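# Eight arms stack boards and laths on bearers

## Task

Build a two-layer stack on the bearers, two boards per layer, with the longest boards in the bottom layer. All four boards must lie parallel. Between the two layers, put one lath above each bearer. Each board must sit roughly centred across all three of the supports beneath it.

## Robot and tools

SETUP. Eight i2rt Big YAM arms, arm1 to arm8, each ending in a five-fingered right hand. Arms 1-4 stand along y about +0.65 (x from +1.146 down to -1.143), facing -y. Arms 5-8 stand along y about -0.65 (x from -1.139 up to +1.146), facing +y. Each base faces along its own +x. The tops under the arms, where parts can rest, are at z=+0.720. A hand reaches about 1.07 m from its joint 1 axis. Loose objects may be nudged now and then by outside pushes.

FRAME. Everything is in one scene frame, in metres, with the origin on the floor and +z up. The hand point sits 0.045 m in front of the palm. Its +z runs along the straight fingers, +y comes out of the palm, and +x goes across the palm away from the thumb. Orientations are quaternions written w,x,y,z.

move. Takes optional keys arm1 to arm8 and optional cameras. Each arm key is its own object and can contain:
- joints: a map from joint name to an absolute target. Arm joints are in radians: joint1_rad -2.879..2.879 (base yaw, positive counter-clockwise from above), joint2_rad 0..3.141 (shoulder), joint3_rad 0..3.019 (elbow), joint4_rad -1.692..1.57 (hand pitch, positive tips fingers up), joint5_rad -1.57..1.57 (sideways swing, positive to the arm's right), joint6_rad -2.094..2.094 (roll, positive clockwise seen from behind). Hand values are unitless, -1..1: hand_little, hand_ring, hand_middle, hand_index and hand_thumb_bend go from +1 straight to -1 curled; hand_thumb_turn goes from +1 beside the palm to -1 opposite the fingers. Two settings cause no motion: hand_force_limit (-1..1, about 0-10 N at the fingertip, or 0-15 N for the thumb) and hand_speed (-0.96..1).
- target: one absolute pose for the hand point, [x, y, z, qw, qx, qy, qz], in the scene frame. The hand travels in a straight line toward it, starting from its current hand_target. When target is given, joints may only hold the hand_ keys; any other joint makes the call refused.
- speed: top speed in m/s, 0.002 to 4.3, default 0.25. Turning is capped at twice this value in rad/s.
- min_time_s: 0.1 to 8 s, the shortest time that joint motions may take.
All parts of one action start together, and all hand paths in the action finish together. A hand path ends after 10 s at most, and an action after 15 s. Example: {"arm2": {"target": [0.3, 0.1, 0.85, 0, 1, 0, 0], "speed": 0.2, "joints": {"hand_index": -0.5}}}. A move with no arm keys simply reports the full state.

cameras: a list taken from arm1_cam_wrist to arm8_cam_wrist, cam_high, or "all". An empty list means no images. If left out, you get none on an action and all of them on an empty move. An unknown name makes the call invalid.

wait {seconds 0-10, cameras} lets the scene run on the current commands. zoom_image {camera, region [x0,y0,x1,y1]} enlarges part of a camera's most recent image; pixels count from the top-left, and the region can be at most 504x504. show_instructions displays the reference pages. finished_scene ends the scene for good; the stack has to stay standing afterwards with no help.

RESULTS. "move" lists the arms that were commanded. "as last shown" marks an arm that received nothing; its status lines say "not commanded". "hand" is the measured hand pose, which is less reliable at long reach. hand_target is the pose the current joint targets would give. "off_target" means the arm is resting short of its goal, possibly still pushing. "done" means within 1 cm and 2 degrees. "time_out" is a stop, and on_its_own shows the target that arm still pursues. "joint command not followed" or "pose unreachable" means a safety check held the arm back; "not_followed" means a hand target was dropped. Joint velocities are in rad/s and "within noise" means at rest. Joint torques are in N m; values 3 and 4 wrap around at ±28. hand_stopped_by gives one word per motor, in the order little, ring, middle, index, thumb_bend, thumb_turn: moving, target, force, stalled or fault. The <motor>_load_n values are fingertip forces in newtons, positive when the finger is pushed open. If a grip is lost, they drop to near 0. MOTOR HOT appears at 85 °C; at 100 °C the arm goes limp for 30-60 s, and afterwards any key marked limit_stop_at_motor_heat must be sent again.

BEHAVIOUR. A finger motor only starts when its own target changes by 0.002 or more. It stops at the target, or when its load reaches hand_force_limit, and then locks. To grip harder, raise the limit and send a target closed further than the current reading. For a soft grip, use hand_speed -0.94 or slower. The scene starts with limit 0 and speed -0.8, which is slow: a full travel takes about 3.6 s. With the thumb turned in front (thumb_turn -1), the hand wraps objects about 0.035-0.065 m thick. A wrist bracket on the little-finger side sticks out and can catch things. A hand lags behind its path and can overshoot, especially with the arm stretched out. Fast joint moves can swing about 30 degrees past the goal. Moves given under joints can sweep wide. The world keeps running while you think, with each arm holding its last command. If a call is refused or a stop happens, the move, wait and finish calls after it in that same reply are skipped.

AVOID. Do not press two robots together hard, and never close one hand on another robot's fingers: either can fail or end the scene. The safety check does not keep hands and wrist cameras apart. Do not knock parts off the work area or onto the floor. Do not drop or release a part while it is moving, and do not slam into anything. Avoid putting large force on the fingers, and avoid holding loads with a fully stretched arm for long, since that heats the motors.

Each tool is called after "Emit:" as a command line: name --argument value for each argument, lists and objects as JSON in quotes; but a table of rows of numbers goes row by row, as --pt "numbers of a row", without its own name.

Reference images:

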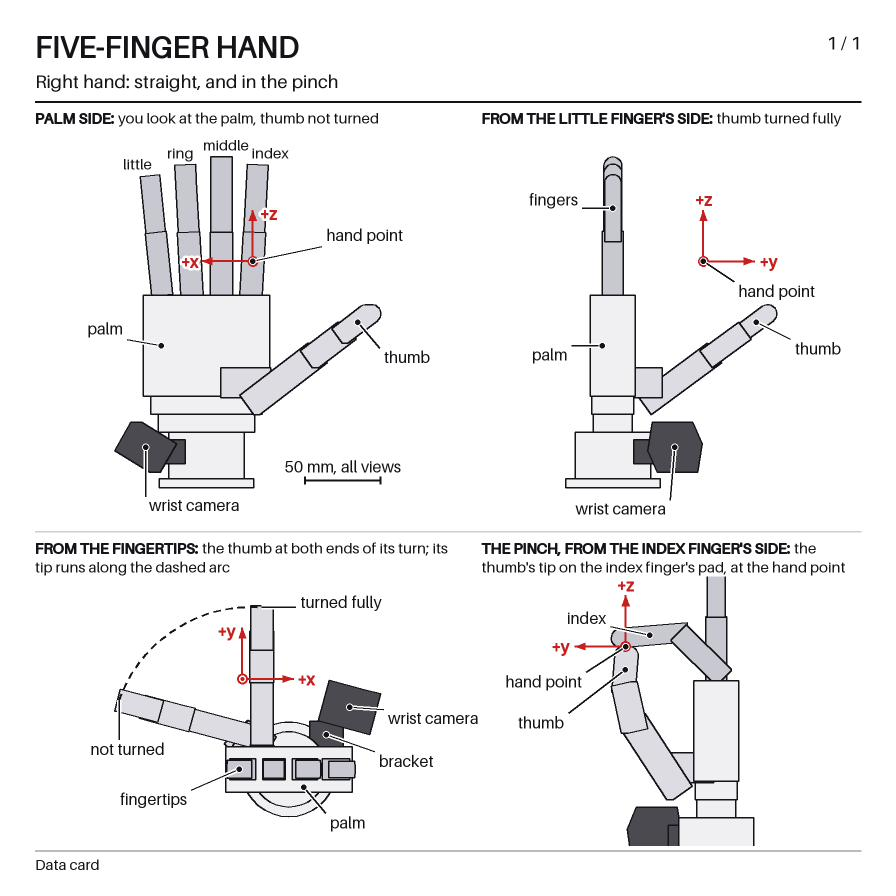

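## Session

Emit:
move

Scene clock: 0.00 s.
Joint torques (N m): no reading
Heat: arm1: hottest joint2_rad 41 °C; arm2: hottest joint1_rad 36 °C; arm3: hottest joint4_rad 40 °C; arm4: hottest joint5_rad 40 °C; arm5: hottest joint2_rad 41 °C; arm6: hottest joint2_rad 38 °C; arm7: hottest joint4_rad 37 °C; arm8: hottest joint2_rad 40 °C.
Joint velocities: within noise
arm1.joint_positions: joint1_rad=-0.200 joint2_rad=+0.553 joint3_rad=+1.321 joint4_rad=-1.236 joint5_rad=-0.036 joint6_rad=-1.212 hand_little=+1.000 hand_ring=+1.000 hand_middle=+1.000 hand_index=+1.000 hand_thumb_turn=+1.000 hand_thumb_bend=+1.000 hand_force_limit=+0.000 hand_speed=-0.800
arm1.joint_status: not commanded
arm1.hand_stopped_by: target,target,target,target,target,target
arm1.little_load_n: 0.0
arm1.ring_load_n: 0.0
arm1.middle_load_n: 0.0
arm1.index_load_n: 0.0
arm1.thumb_bend_load_n: 0.0
arm1.thumb_turn_load_n: 0.0
arm1.hand: x=+1.0519 y=+0.4395 z=+1.2959 quat_wxyz=(+0.338, +0.402, -0.751, +0.401) (m; scene frame)
arm1.hand_target: x=+1.0522 y=+0.4406 z=+1.3055 quat_wxyz=(+0.344, +0.400, -0.745, +0.407) (m; scene frame)
arm1.hand_status: not commanded
arm2.joint_positions: joint1_rad=-0.318 joint2_rad=+0.625 joint3_rad=+1.387 joint4_rad=-1.274 joint5_rad=-0.165 joint6_rad=-1.357 hand_little=+1.000 hand_ring=+1.000 hand_middle=+1.000 hand_index=+1.000 hand_thumb_turn=+1.000 hand_thumb_bend=+1.000 hand_force_limit=+0.000 hand_speed=-0.800
arm2.joint_status: not commanded
arm2.hand_stopped_by: target,target,target,target,target,target
arm2.little_load_n: 0.0
arm2.ring_load_n: 0.0
arm2.middle_load_n: 0.0
arm2.index_load_n: 0.0
arm2.thumb_bend_load_n: 0.0
arm2.thumb_turn_load_n: 0.0
arm2.hand: x=+0.2850 y=+0.4161 z=+1.3171 quat_wxyz=(+0.315, +0.471, -0.720, +0.400) (m; scene frame)
arm2.hand_target: x=+0.2852 y=+0.4175 z=+1.3256 quat_wxyz=(+0.321, +0.469, -0.716, +0.405) (m; scene frame)
arm2.hand_status: not commanded
arm3.joint_positions: joint1_rad=+0.355 joint2_rad=+0.636 joint3_rad=+1.411 joint4_rad=-1.280 joint5_rad=-0.019 joint6_rad=-1.087 hand_little=+1.000 hand_ring=+1.000 hand_middle=+1.000 hand_index=+1.000 hand_thumb_turn=+1.000 hand_thumb_bend=+1.000 hand_force_limit=+0.000 hand_speed=-0.800
arm3.joint_status: not commanded
arm3.hand_stopped_by: target,target,target,target,target,target
arm3.little_load_n: 0.0
arm3.ring_load_n: 0.0
arm3.middle_load_n: 0.0
arm3.index_load_n: 0.0
arm3.thumb_bend_load_n: 0.0
arm3.thumb_turn_load_n: 0.0
arm3.hand: x=-0.3511 y=+0.4093 z=+1.2357 quat_wxyz=(+0.182, +0.557, -0.656, +0.476) (m; scene frame)
arm3.hand_target: x=-0.3513 y=+0.4097 z=+1.2481 quat_wxyz=(+0.187, +0.552, -0.650, +0.487) (m; scene frame)
arm3.hand_status: not commanded
arm4.joint_positions: joint1_rad=-0.227 joint2_rad=+0.647 joint3_rad=+1.401 joint4_rad=-1.243 joint5_rad=+0.285 joint6_rad=-1.019 hand_little=+1.000 hand_ring=+1.000 hand_middle=+1.000 hand_index=+1.000 hand_thumb_turn=+1.000 hand_thumb_bend=+1.000 hand_force_limit=+0.000 hand_speed=-0.800
arm4.joint_status: not commanded
arm4.hand_stopped_by: target,target,target,target,target,target
arm4.little_load_n: -0.5
arm4.ring_load_n: 0.0
arm4.middle_load_n: 0.0
arm4.index_load_n: 0.0
arm4.thumb_bend_load_n: 0.0
arm4.thumb_turn_load_n: 0.0
arm4.hand: x=-1.2897 y=+0.4563 z=+1.2608 quat_wxyz=(+0.398, +0.248, -0.813, +0.344) (m; scene frame)
arm4.hand_target: x=-1.2896 y=+0.4572 z=+1.2732 quat_wxyz=(+0.405, +0.244, -0.807, +0.355) (m; scene frame)
arm4.hand_status: not commanded
arm5.joint_positions: joint1_rad=+0.088 joint2_rad=+0.621 joint3_rad=+1.359 joint4_rad=-1.239 joint5_rad=+0.157 joint6_rad=-1.288 hand_little=+1.000 hand_ring=+1.000 hand_middle=+1.000 hand_index=+1.000 hand_thumb_turn=+1.000 hand_thumb_bend=+1.000 hand_force_limit=+0.000 hand_speed=-0.800
arm5.joint_status: not commanded
arm5.hand_stopped_by: target,target,target,target,target,target
arm5.little_load_n: 0.0
arm5.ring_load_n: 0.0
arm5.middle_load_n: 0.0
arm5.index_load_n: 0.0
arm5.thumb_bend_load_n: 0.0
arm5.thumb_turn_load_n: 0.0
arm5.hand: x=-1.0807 y=-0.4137 z=+1.2400 quat_wxyz=(-0.379, +0.690, +0.513, +0.342) (m; scene frame)
arm5.hand_target: x=-1.0806 y=-0.4146 z=+1.2531 quat_wxyz=(-0.390, +0.684, +0.508, +0.349) (m; scene frame)
arm5.hand_status: not commanded
arm6.joint_positions: joint1_rad=+0.199 joint2_rad=+0.634 joint3_rad=+1.446 joint4_rad=-1.152 joint5_rad=+0.019 joint6_rad=-1.169 hand_little=+1.000 hand_ring=+1.000 hand_middle=+1.000 hand_index=+1.000 hand_thumb_turn=+1.000 hand_thumb_bend=+1.000 hand_force_limit=+0.000 hand_speed=-0.800
arm6.joint_status: not commanded
arm6.hand_stopped_by: target,target,target,target,target,target
arm6.little_load_n: 0.0
arm6.ring_load_n: 0.0
arm6.middle_load_n: 0.0
arm6.index_load_n: 0.0
arm6.thumb_bend_load_n: 0.0
arm6.thumb_turn_load_n: 0.0
arm6.hand: x=-0.3964 y=-0.3838 z=+1.3009 quat_wxyz=(-0.514, +0.624, +0.526, +0.264) (m; scene frame)
arm6.hand_target: x=-0.3959 y=-0.3856 z=+1.3100 quat_wxyz=(-0.521, +0.620, +0.522, +0.268) (m; scene frame)
arm6.hand_status: not commanded
arm7.joint_positions: joint1_rad=-0.263 joint2_rad=+0.635 joint3_rad=+1.401 joint4_rad=-1.200 joint5_rad=-0.241 joint6_rad=-1.115 hand_little=+1.000 hand_ring=+1.000 hand_middle=+1.000 hand_index=+1.000 hand_thumb_turn=+1.000 hand_thumb_bend=+1.000 hand_force_limit=+0.000 hand_speed=-0.800
arm7.joint_status: not commanded
arm7.hand_stopped_by: target,target,target,target,target,target
arm7.little_load_n: 0.0
arm7.ring_load_n: 0.0
arm7.middle_load_n: 0.0
arm7.index_load_n: 0.0
arm7.thumb_bend_load_n: 0.0
arm7.thumb_turn_load_n: 0.0
arm7.hand: x=+0.4553 y=-0.4007 z=+1.2363 quat_wxyz=(-0.477, +0.740, +0.398, +0.259) (m; scene frame)
arm7.hand_target: x=+0.4550 y=-0.4021 z=+1.2446 quat_wxyz=(-0.483, +0.735, +0.397, +0.264) (m; scene frame)
arm7.hand_status: not commanded
arm8.joint_positions: joint1_rad=-0.171 joint2_rad=+0.599 joint3_rad=+1.351 joint4_rad=-1.425 joint5_rad=+0.109 joint6_rad=-1.016 hand_little=+1.000 hand_ring=+1.000 hand_middle=+1.000 hand_index=+1.000 hand_thumb_turn=+1.000 hand_thumb_bend=+1.000 hand_force_limit=+0.000 hand_speed=-0.800
arm8.joint_status: not commanded
arm8.hand_stopped_by: target,target,target,target,target,target
arm8.little_load_n: 0.0
arm8.ring_load_n: 0.0
arm8.middle_load_n: 0.0
arm8.index_load_n: 0.0
arm8.thumb_bend_load_n: 0.0
arm8.thumb_turn_load_n: 0.0
arm8.hand: x=+1.2435 y=-0.4765 z=+1.2620 quat_wxyz=(-0.321, +0.840, +0.331, +0.288) (m; scene frame)
arm8.hand_target: x=+1.2433 y=-0.4769 z=+1.2710 quat_wxyz=(-0.329, +0.835, +0.328, +0.293) (m; scene frame)
arm8.hand_status: not commanded
pictures: arm1_cam_wrist, arm2_cam_wrist, arm3_cam_wrist, arm4_cam_wrist, arm5_cam_wrist, arm6_cam_wrist, arm7_cam_wrist, arm8_cam_wrist, cam_high

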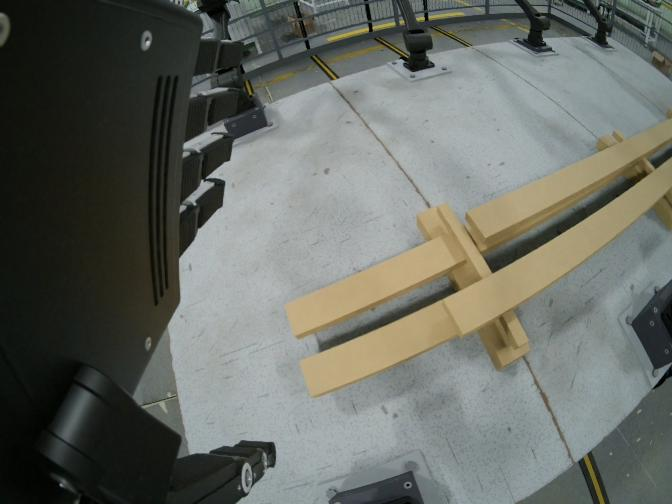

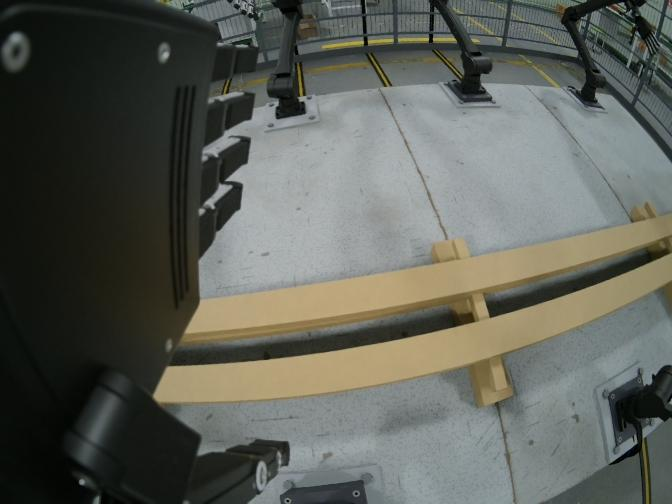

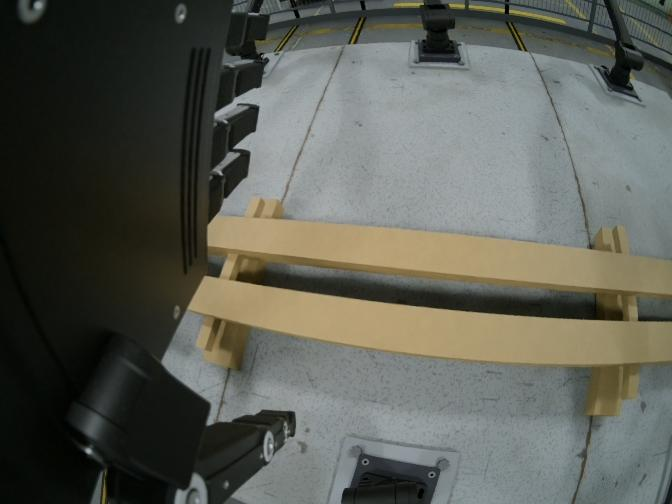

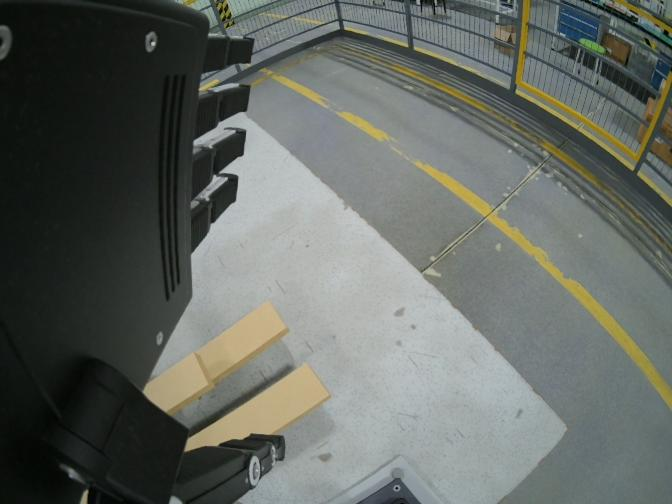

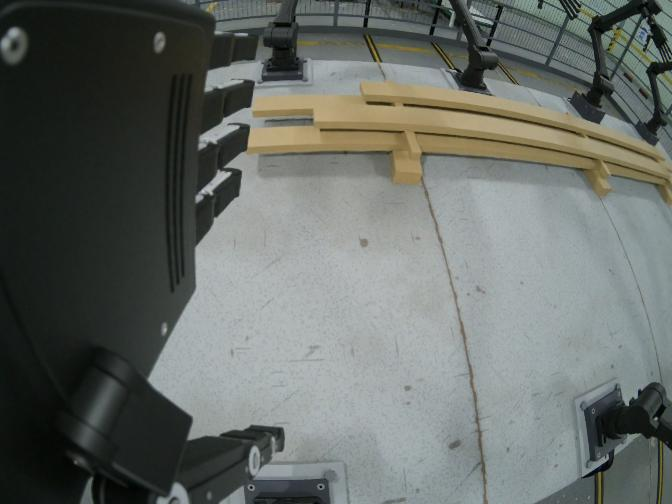

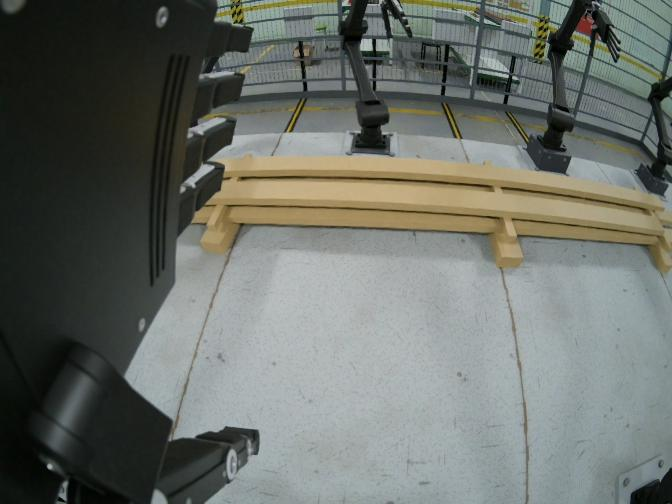

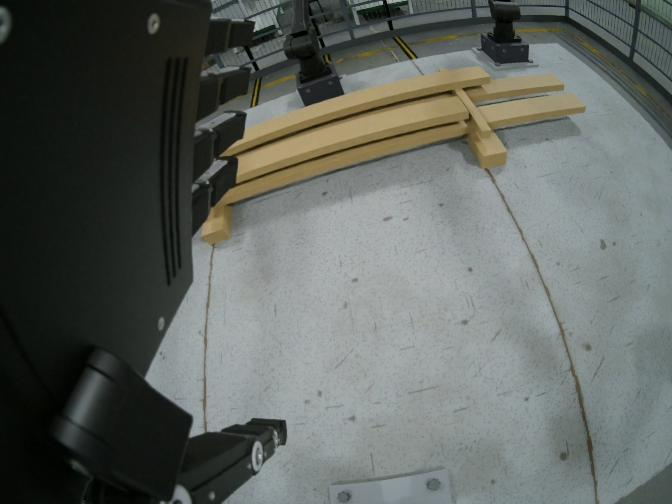

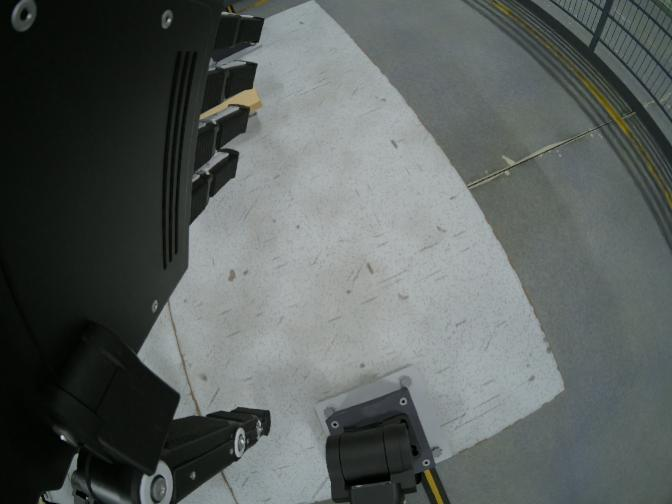

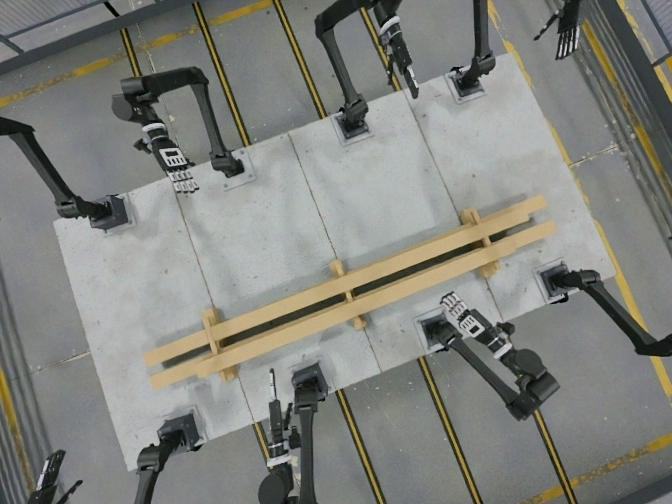

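Emit:
zoom_image --camera "cam_high" --region '[120, 180, 360, 400]'

Emit:
zoom_image --camera "cam_high" --region '[320, 170, 580, 350]'

Emit:
zoom_image --camera "arm1_cam_wrist" --region '[270, 100, 672, 400]'

Emit:
zoom_image --camera "arm5_cam_wrist" --region '[230, 50, 672, 220]'

Emit:
zoom_image --camera "arm7_cam_wrist" --region '[190, 50, 620, 260]'

Emit:
zoom_image --camera "arm6_cam_wrist" --region '[180, 130, 672, 290]'

Scaled by 2.100 from the camera's image (finer frame: 960x720).

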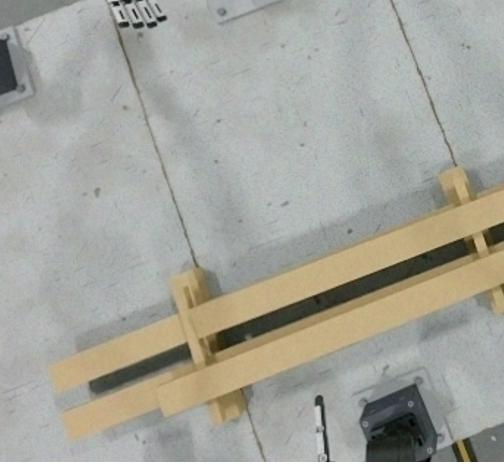

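Scaled by 1.938 from the camera's image (finer frame: 960x720).

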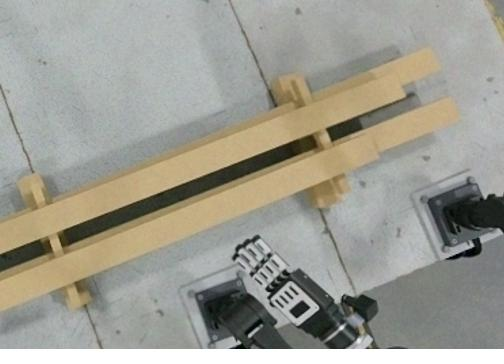

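Scaled by 1.254 from the camera's image (finer frame: 960x720).

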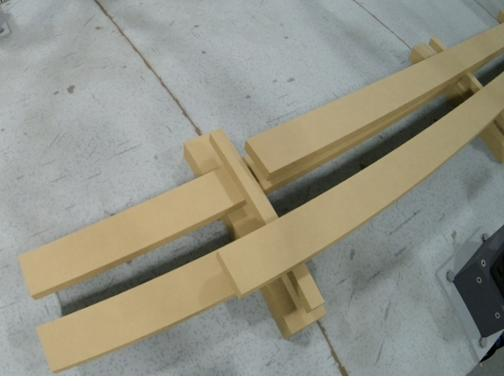

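Scaled by 1.140 from the camera's image (finer frame: 960x720).

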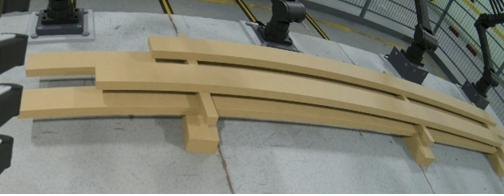

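Scaled by 1.172 from the camera's image (finer frame: 960x720).

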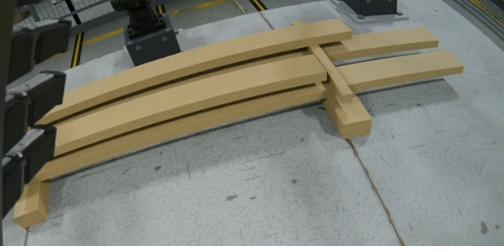

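Scaled by 1.024 from the camera's image (finer frame: 960x720).

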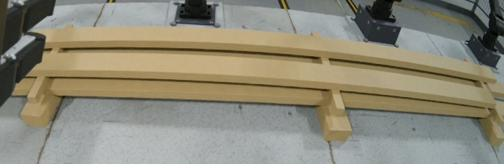

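Emit:
zoom_image --camera "cam_high" --region '[140, 290, 260, 400]'

Emit:
zoom_image --camera "cam_high" --region '[440, 180, 570, 290]'

Emit:
zoom_image --camera "cam_high" --region '[290, 230, 410, 340]'

Emit:
zoom_image --camera "arm1_cam_wrist" --region '[400, 180, 560, 380]'

Emit:
zoom_image --camera "arm3_cam_wrist" --region '[180, 180, 340, 380]'

Emit:
zoom_image --camera "arm7_cam_wrist" --region '[400, 50, 600, 200]'

Emit:
zoom_image --camera "arm5_cam_wrist" --region '[230, 60, 450, 220]'

Scaled by 4.200 from the camera's image (finer frame: 960x720).

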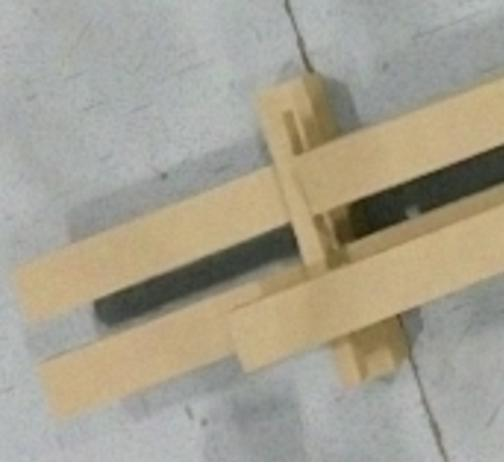

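Scaled by 3.877 from the camera's image (finer frame: 960x720).

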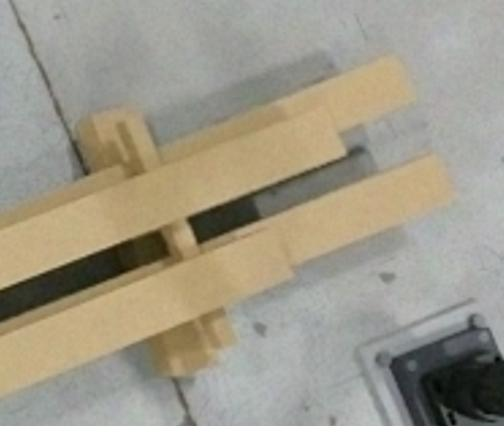

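Scaled by 4.200 from the camera's image (finer frame: 960x720).

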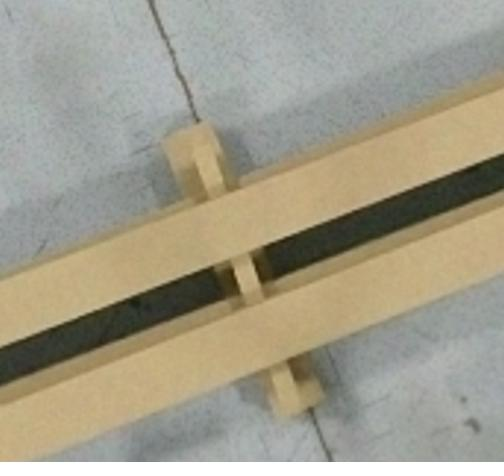

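Scaled by 2.520 from the camera's image (finer frame: 960x720).

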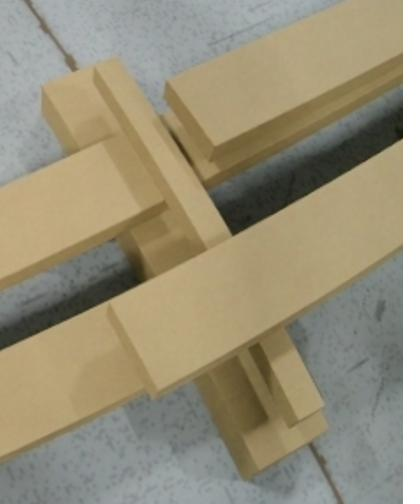

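Scaled by 2.520 from the camera's image (finer frame: 960x720).

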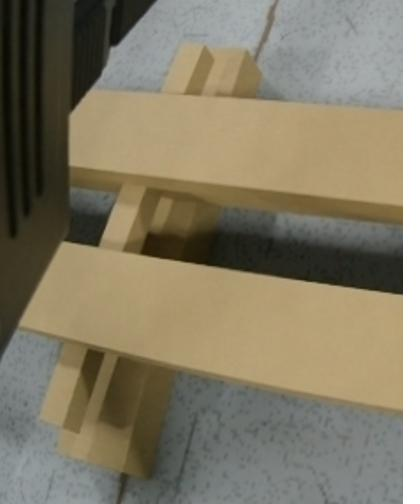

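Scaled by 2.520 from the camera's image (finer frame: 960x720).

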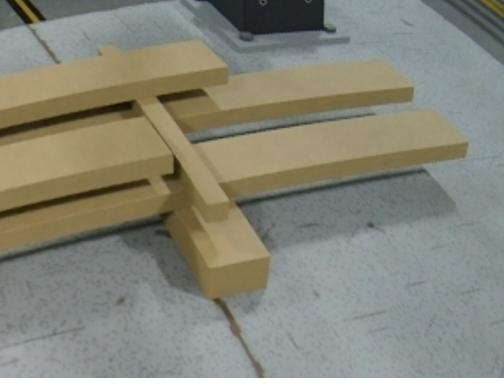

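Scaled by 2.291 from the camera's image (finer frame: 960x720).

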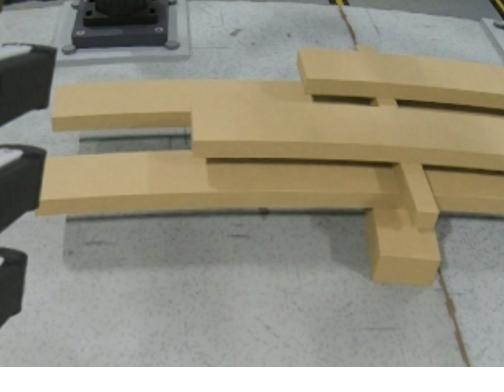

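Emit:
zoom_image --camera "arm6_cam_wrist" --region '[180, 140, 420, 280]'

Emit:
zoom_image --camera "arm6_cam_wrist" --region '[430, 140, 672, 290]'

Emit:
zoom_image --camera "arm2_cam_wrist" --region '[150, 190, 672, 420]'

Emit:
zoom_image --camera "arm1_cam_wrist" --region '[540, 80, 672, 260]'

Emit:
zoom_image --camera "arm4_cam_wrist" --region '[80, 280, 360, 504]'

Emit:
zoom_image --camera "arm3_cam_wrist" --region '[500, 180, 672, 440]'

Scaled by 2.100 from the camera's image (finer frame: 960x720).

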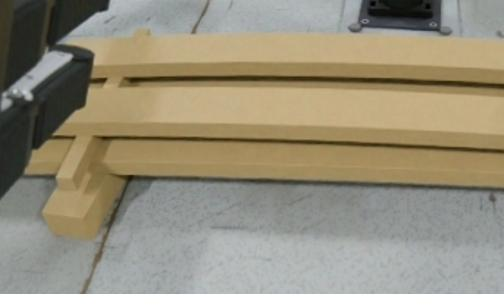

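Scaled by 2.083 from the camera's image (finer frame: 960x720).

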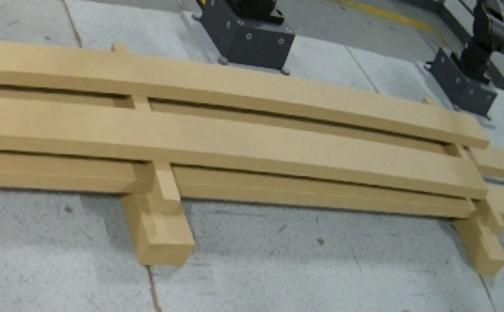

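Region (150, 190, 672, 420) is 522x230 pixels. A region can be at most 504 by 504 pixels.

Scaled by 2.800 from the camera's image (finer frame: 960x720).

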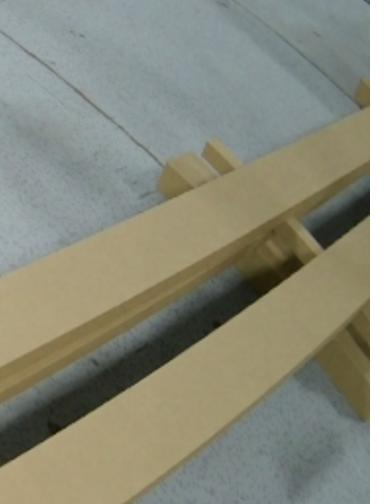

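Scaled by 1.800 from the camera's image (finer frame: 960x720).

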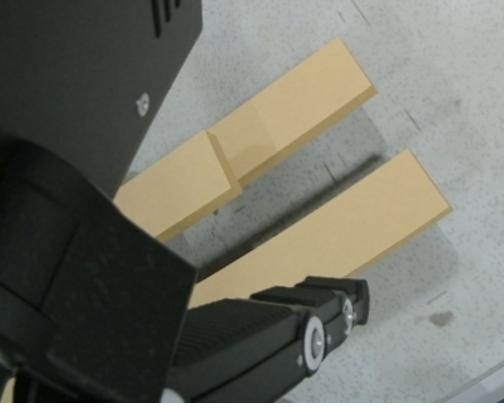

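Scaled by 1.938 from the camera's image (finer frame: 960x720).

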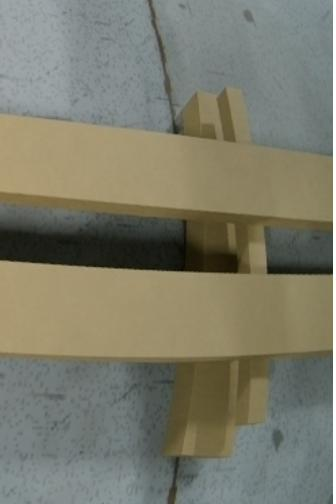

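Emit:
move --arm1 '{"target": [0.793, 0.438, 1.05, 0.338, 0.402, -0.751, 0.401], "speed": 0.25}' --arm2 '{"target": [0.002, 0.433, 1.055, 0.315, 0.471, -0.720, 0.400], "speed": 0.25}' --arm4 '{"target": [-0.718, 0.441, 1.05, 0.398, 0.248, -0.813, 0.344], "speed": 0.25}' --cameras '["arm1_cam_wrist", "arm2_cam_wrist", "arm4_cam_wrist", "cam_high"]'

Scene clock: 118.23 s.
Joint torques (N m): arm1=[-0.44 -4.01 8.55 2.04 -0.78 -0.15] | arm2=[-1.2 -4.6 9.58 2.17 -0.41 0.04] | arm3=[-0.21 2.55 9.24 2.33 0.07 -0.04] | arm4=[1.55 -17.14 12.29 0.2 0.62 0.02] | arm5=[0.85 -0.03 10.33 2.13 0.06 -0.16] | arm6=[0.62 1.96 8.91 2.54 0.06 -0.02] | arm7=[0.56 0.67 10.93 1.77 -0.12 -0.09] | arm8=[-1.49 5.13 8.91 1.99 -0.11 -0.06]
Heat: arm1: hottest joint3_rad 42 °C; arm2: hottest joint3_rad 37 °C; arm3: hottest joint3_rad 43 °C; arm4: hottest joint3_rad 41 °C; arm5: hottest joint2_rad 39 °C; arm6: hottest joint3_rad 39 °C; arm7: hottest joint3_rad 36 °C; arm8: hottest joint3_rad 43 °C.
move: arm1 done; arm2 off_target; arm4 off_target
Joint velocities: within noise
arm1.joint_positions: joint1_rad=-1.245 joint2_rad=+0.959 joint3_rad=+0.831 joint4_rad=-0.718 joint5_rad=-0.913 joint6_rad=-1.903 hand_little=+1.000 hand_ring=+1.000 hand_middle=+1.000 hand_index=+1.000 hand_thumb_turn=+1.000 hand_thumb_bend=+1.000 hand_force_limit=+0.000 hand_speed=-0.800
arm1.joint_status: not commanded
arm1.hand_stopped_by: target,target,target,target,target,target
arm1.little_load_n: 0.0
arm1.ring_load_n: 0.0
arm1.middle_load_n: 0.0
arm1.index_load_n: 0.0
arm1.thumb_bend_load_n: 0.0
arm1.thumb_turn_load_n: 0.0
arm1.hand: x=+0.7971 y=+0.4351 z=+1.0503 quat_wxyz=(+0.330, +0.401, -0.754, +0.404)
arm1.hand_target: x=+0.7930 y=+0.4380 z=+1.0501 quat_wxyz=(+0.338, +0.402, -0.751, +0.401)
arm1.hand_status: done (0.005 m and 1.1 deg from the pose sent, 0.357 m and 0.1 deg at the start)
arm2.joint_positions: joint1_rad=-1.344 joint2_rad=+1.045 joint3_rad=+0.906 joint4_rad=-0.792 joint5_rad=-0.944 joint6_rad=-2.077 hand_little=+1.000 hand_ring=+1.000 hand_middle=+1.000 hand_index=+1.000 hand_thumb_turn=+1.000 hand_thumb_bend=+1.000 hand_force_limit=+0.000 hand_speed=-0.800
arm2.joint_status: not commanded
arm2.hand_stopped_by: target,target,target,target,target,target
arm2.little_load_n: 0.0
arm2.ring_load_n: 0.0
arm2.middle_load_n: 0.0
arm2.index_load_n: 0.0
arm2.thumb_bend_load_n: 0.0
arm2.thumb_turn_load_n: 0.0
arm2.hand: x=+0.0070 y=+0.4286 z=+1.0590 quat_wxyz=(+0.326, +0.445, -0.733, +0.398)
arm2.hand_target: x=+0.0023 y=+0.4324 z=+1.0551 quat_wxyz=(+0.330, +0.444, -0.734, +0.395)
arm2.hand_status: off_target (0.008 m and 3.6 deg from the pose sent, 0.386 m and 0.0 deg at the start; a joint's target at an end of its range on 45 of 99 steps)
arm3, arm5, arm6, arm7, arm8: as last shown
arm4.joint_positions: joint1_rad=+1.398 joint2_rad=+1.672 joint3_rad=+1.641 joint4_rad=-1.678 joint5_rad=+1.020 joint6_rad=+0.651 hand_little=+1.000 hand_ring=+1.000 hand_middle=+1.000 hand_index=+1.000 hand_thumb_turn=+1.000 hand_thumb_bend=+1.000 hand_force_limit=+0.000 hand_speed=-0.800
arm4.joint_status: not commanded
arm4.hand_stopped_by: target,target,target,target,target,target
arm4.little_load_n: 0.0
arm4.ring_load_n: 0.0
arm4.middle_load_n: 0.0
arm4.index_load_n: 0.0
arm4.thumb_bend_load_n: 0.0
arm4.thumb_turn_load_n: 0.0
arm4.hand: x=-0.7301 y=+0.4404 z=+1.0260 quat_wxyz=(+0.308, +0.338, -0.800, +0.387)
arm4.hand_target: x=-0.7195 y=+0.4408 z=+1.0494 quat_wxyz=(+0.283, +0.324, -0.808, +0.404)
arm4.hand_status: off_target (0.027 m and 15.5 deg from the pose sent, 0.610 m and 0.1 deg at the start; a joint's target at an end of its range on 75 of 99 steps)
arm1_cam_wrist: T_world_to_cam=[[-0.94747, 0.29559, -0.12213, 0.7491], [0.31153, 0.76656, -0.56155, 0.015], [-0.07237, -0.5701, -0.81838, 1.27833]] pos_world=[0.7976, 0.49585, 1.14607]
arm2_cam_wrist: T_world_to_cam=[[-0.97443, 0.19035, -0.11937, 0.05648], [0.22455, 0.80699, -0.5462, 0.23778], [-0.00763, -0.55904, -0.8291, 1.23129]] pos_world=[0.01104, 0.48571, 1.15749]
arm4_cam_wrist: T_world_to_cam=[[-0.88541, 0.38856, -0.25508, -0.55349], [0.46477, 0.74718, -0.47509, 0.50328], [0.00599, -0.53921, -0.84215, 1.21931]] pos_world=[-0.73128, 0.49649, 1.12477]

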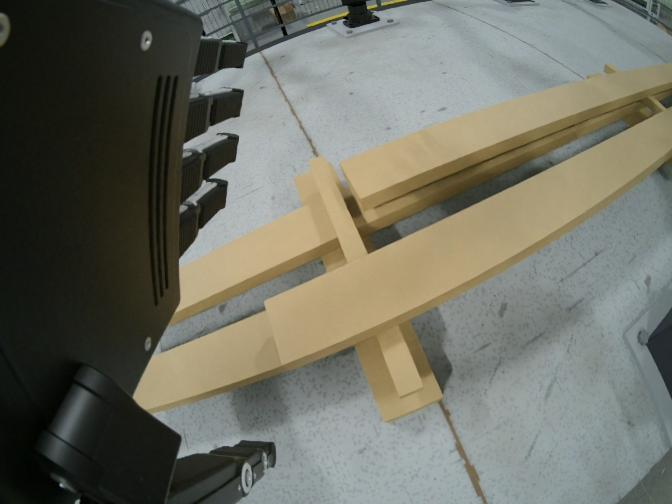

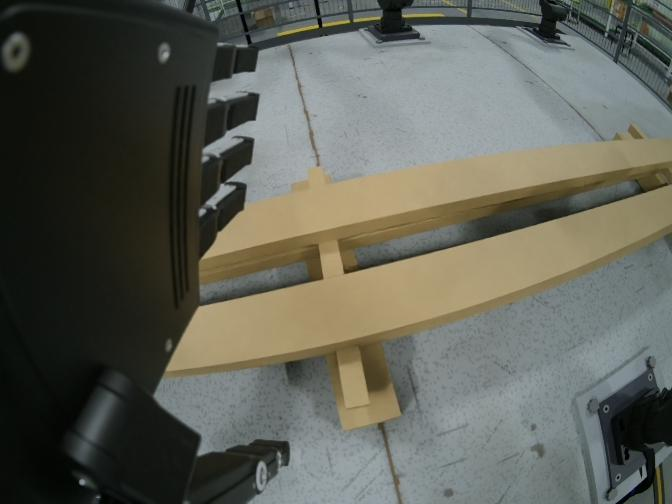

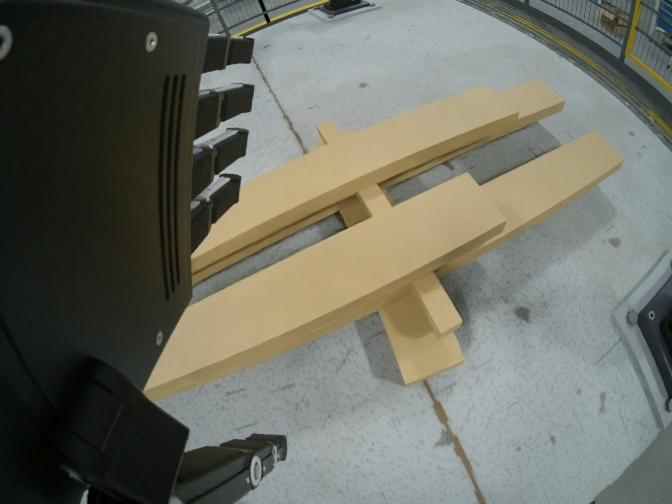

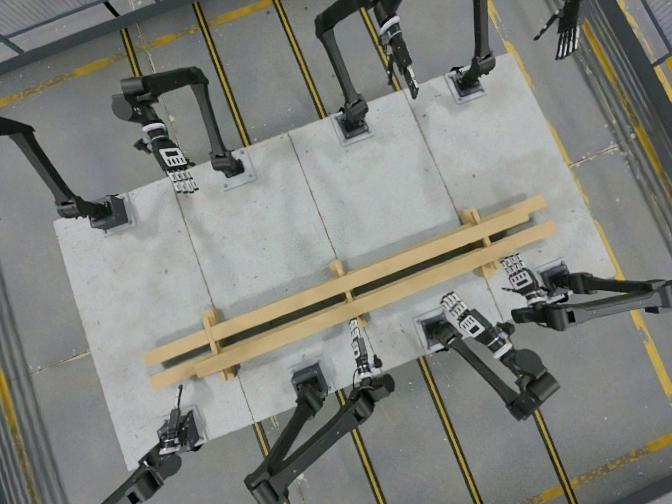

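Emit:
zoom_image --camera "arm1_cam_wrist" --region '[240, 130, 480, 430]'

Emit:
zoom_image --camera "arm2_cam_wrist" --region '[190, 150, 460, 440]'

Emit:
zoom_image --camera "arm4_cam_wrist" --region '[270, 70, 630, 400]'

Scaled by 1.680 from the camera's image (finer frame: 960x720).

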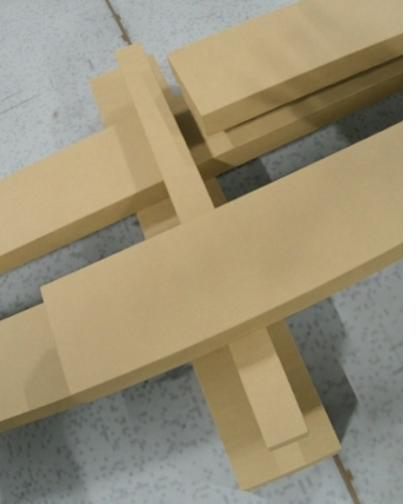

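Scaled by 1.738 from the camera's image (finer frame: 960x720).

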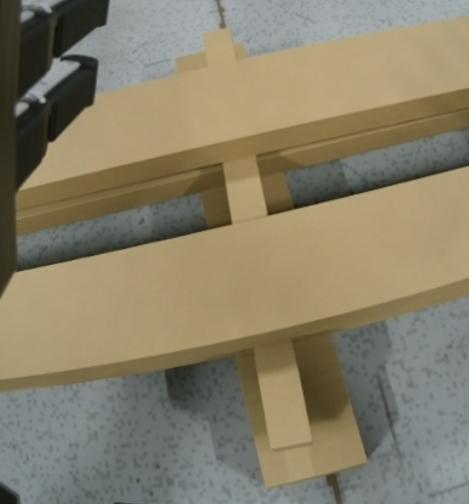

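Scaled by 1.400 from the camera's image (finer frame: 960x720).

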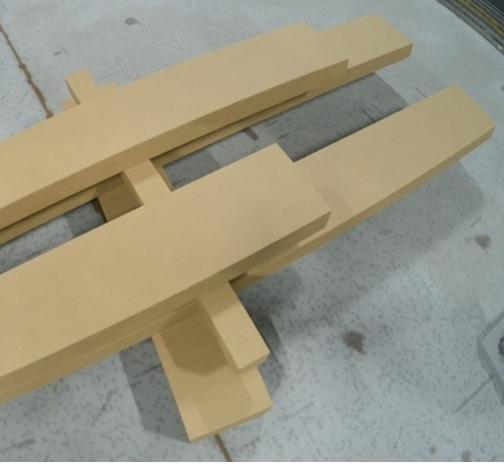

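Emit:
zoom_image --camera "arm4_cam_wrist" --region '[360, 260, 480, 390]'

Emit:
zoom_image --camera "arm4_cam_wrist" --region '[290, 100, 420, 250]'

Emit:
zoom_image --camera "arm2_cam_wrist" --region '[310, 330, 420, 440]'

Emit:
zoom_image --camera "arm1_cam_wrist" --region '[340, 300, 460, 430]'

Emit:
zoom_image --camera "arm1_cam_wrist" --region '[280, 140, 400, 270]'

Scaled by 3.877 from the camera's image (finer frame: 960x720).

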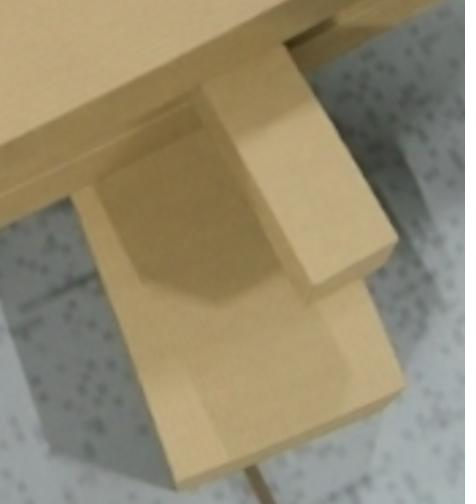

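Scaled by 3.360 from the camera's image (finer frame: 960x720).

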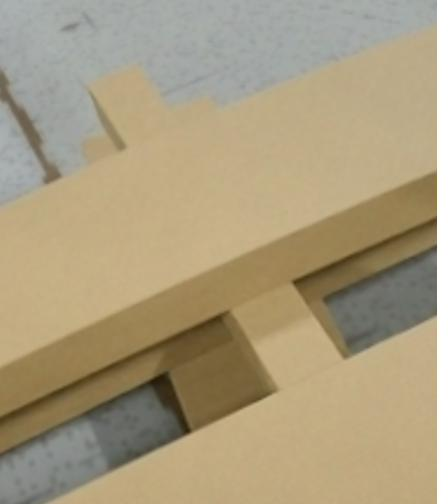

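Scaled by 4.582 from the camera's image (finer frame: 960x720).

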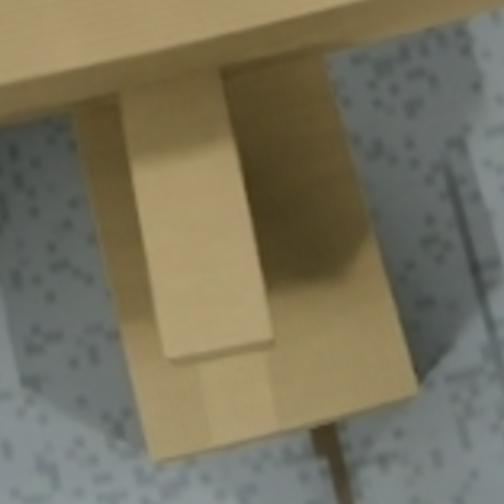

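Scaled by 3.877 from the camera's image (finer frame: 960x720).

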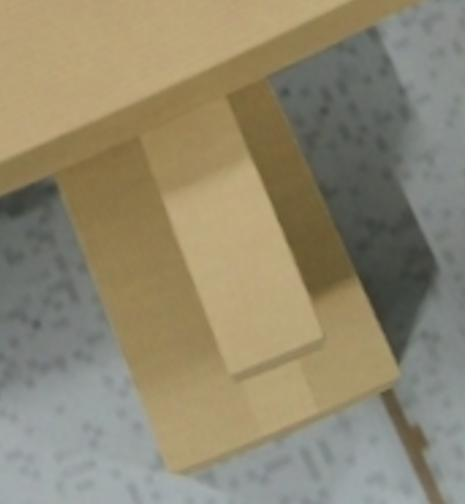

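Scaled by 3.877 from the camera's image (finer frame: 960x720).

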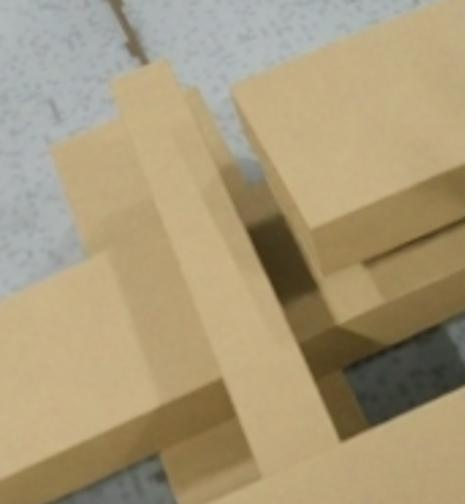

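Emit:
move --arm4 '{"joints": {"joint1_rad": -0.227, "joint2_rad": 0.647, "joint3_rad": 1.401, "joint4_rad": -1.243, "joint5_rad": 0.285, "joint6_rad": -1.019}, "min_time_s": 4}' --arm8 '{"target": [0.971, -0.046, 0.94, 0.759, -0.296, -0.540, -0.208], "speed": 0.3}' --cameras '["arm8_cam_wrist", "cam_high"]'

Scene clock: 280.73 s.
Joint torques (N m): arm1=[-0.44 -4.01 8.51 1.98 -0.79 -0.17] | arm2=[-1.2 -4.6 9.59 2.17 -0.41 0.04] | arm3=[-0.09 3.55 9.31 2.4 0.06 -0.04] | arm4=[0.44 1.2 6.65 2.77 0.12 -0.25] | arm5=[0.67 0.03 10.21 2.06 0.07 -0.18] | arm6=[0.67 1.96 8.84 2.59 0.06 -0.01] | arm7=[0.5 0.67 10.93 1.77 -0.12 -0.09] | arm8=[-2.78 -9.17 6.79 2.97 -0.09 0.01]
Heat: arm1: hottest joint3_rad 41 °C; arm2: hottest joint3_rad 38 °C; arm3: hottest joint3_rad 43 °C; arm4: hottest joint3_rad 48 °C; arm5: hottest joint2_rad 38 °C; arm6: hottest joint3_rad 39 °C; arm7: hottest joint3_rad 37 °C; arm8: hottest joint3_rad 44 °C.
move: arm4 done; arm8 off_target
Joint velocities: within noise
arm1, arm2, arm3, arm5, arm6, arm7: as last shown
arm1.hand_target: x=+0.7931 y=+0.4380 z=+1.0500 quat_wxyz=(+0.338, +0.402, -0.751, +0.401)
arm4.joint_positions: joint1_rad=-0.219 joint2_rad=+0.645 joint3_rad=+1.407 joint4_rad=-1.262 joint5_rad=+0.287 joint6_rad=-1.010 hand_little=+1.000 hand_ring=+1.000 hand_middle=+1.000 hand_index=+1.000 hand_thumb_turn=+1.000 hand_thumb_bend=+1.000 hand_force_limit=+0.000 hand_speed=-0.800
arm4.joint_status: all done
arm4.hand_stopped_by: target,target,target,target,target,target
arm4.little_load_n: 0.0
arm4.ring_load_n: 0.0
arm4.middle_load_n: 0.0
arm4.index_load_n: 0.0
arm4.thumb_bend_load_n: 0.0
arm4.thumb_turn_load_n: 0.0
arm4.hand: x=-1.2869 y=+0.4594 z=+1.2596 quat_wxyz=(+0.393, +0.249, -0.816, +0.343)
arm4.hand_target: x=-1.2898 y=+0.4562 z=+1.2608 quat_wxyz=(+0.398, +0.248, -0.813, +0.345)
arm4.hand_status: not commanded
arm8.joint_positions: joint1_rad=+0.206 joint2_rad=+1.938 joint3_rad=+0.744 joint4_rad=+1.462 joint5_rad=-0.624 joint6_rad=-1.171 hand_little=+1.000 hand_ring=+1.000 hand_middle=+1.000 hand_index=+1.000 hand_thumb_turn=+1.000 hand_thumb_bend=+1.000 hand_force_limit=+0.000 hand_speed=-0.800
arm8.joint_status: not commanded
arm8.hand_stopped_by: target,target,target,target,target,target
arm8.little_load_n: 0.0
arm8.ring_load_n: 0.0
arm8.middle_load_n: 0.0
arm8.index_load_n: 0.0
arm8.thumb_bend_load_n: 0.0
arm8.thumb_turn_load_n: 0.0
arm8.hand: x=+0.9687 y=-0.0576 z=+0.9279 quat_wxyz=(-0.751, +0.307, +0.550, +0.199)
arm8.hand_target: x=+0.9711 y=-0.0467 z=+0.9400 quat_wxyz=(-0.759, +0.296, +0.541, +0.208)
arm8.hand_status: off_target (0.017 m and 2.2 deg from the pose sent, 0.603 m and 86.1 deg at the start)
arm8_cam_wrist: T_world_to_cam=[[0.68627, 0.72708, 0.01964, -0.64292], [0.27292, -0.23238, -0.93355, 0.58577], [-0.6742, 0.64603, -0.35791, 1.14027]] pos_world=[1.05012, -0.13306, 0.96758]

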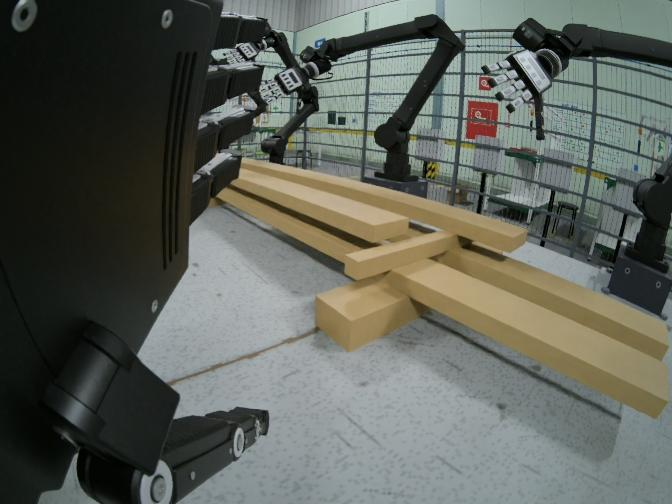

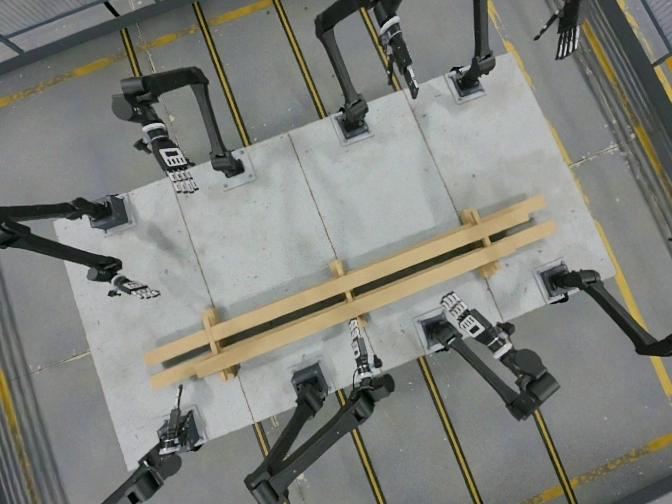

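Emit:
zoom_image --camera "arm8_cam_wrist" --region '[300, 190, 480, 350]'

Emit:
zoom_image --camera "arm8_cam_wrist" --region '[210, 140, 672, 430]'

Scaled by 2.800 from the camera's image (finer frame: 960x720).

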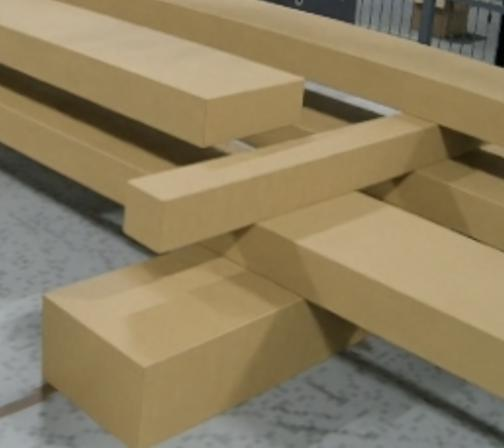

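Scaled by 1.091 from the camera's image (finer frame: 960x720).

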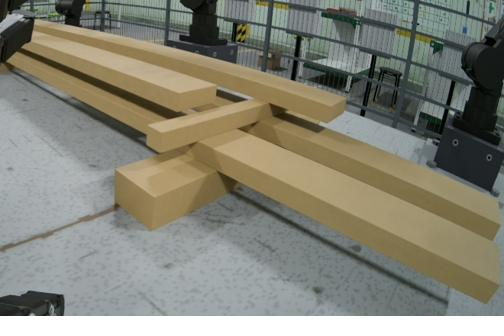

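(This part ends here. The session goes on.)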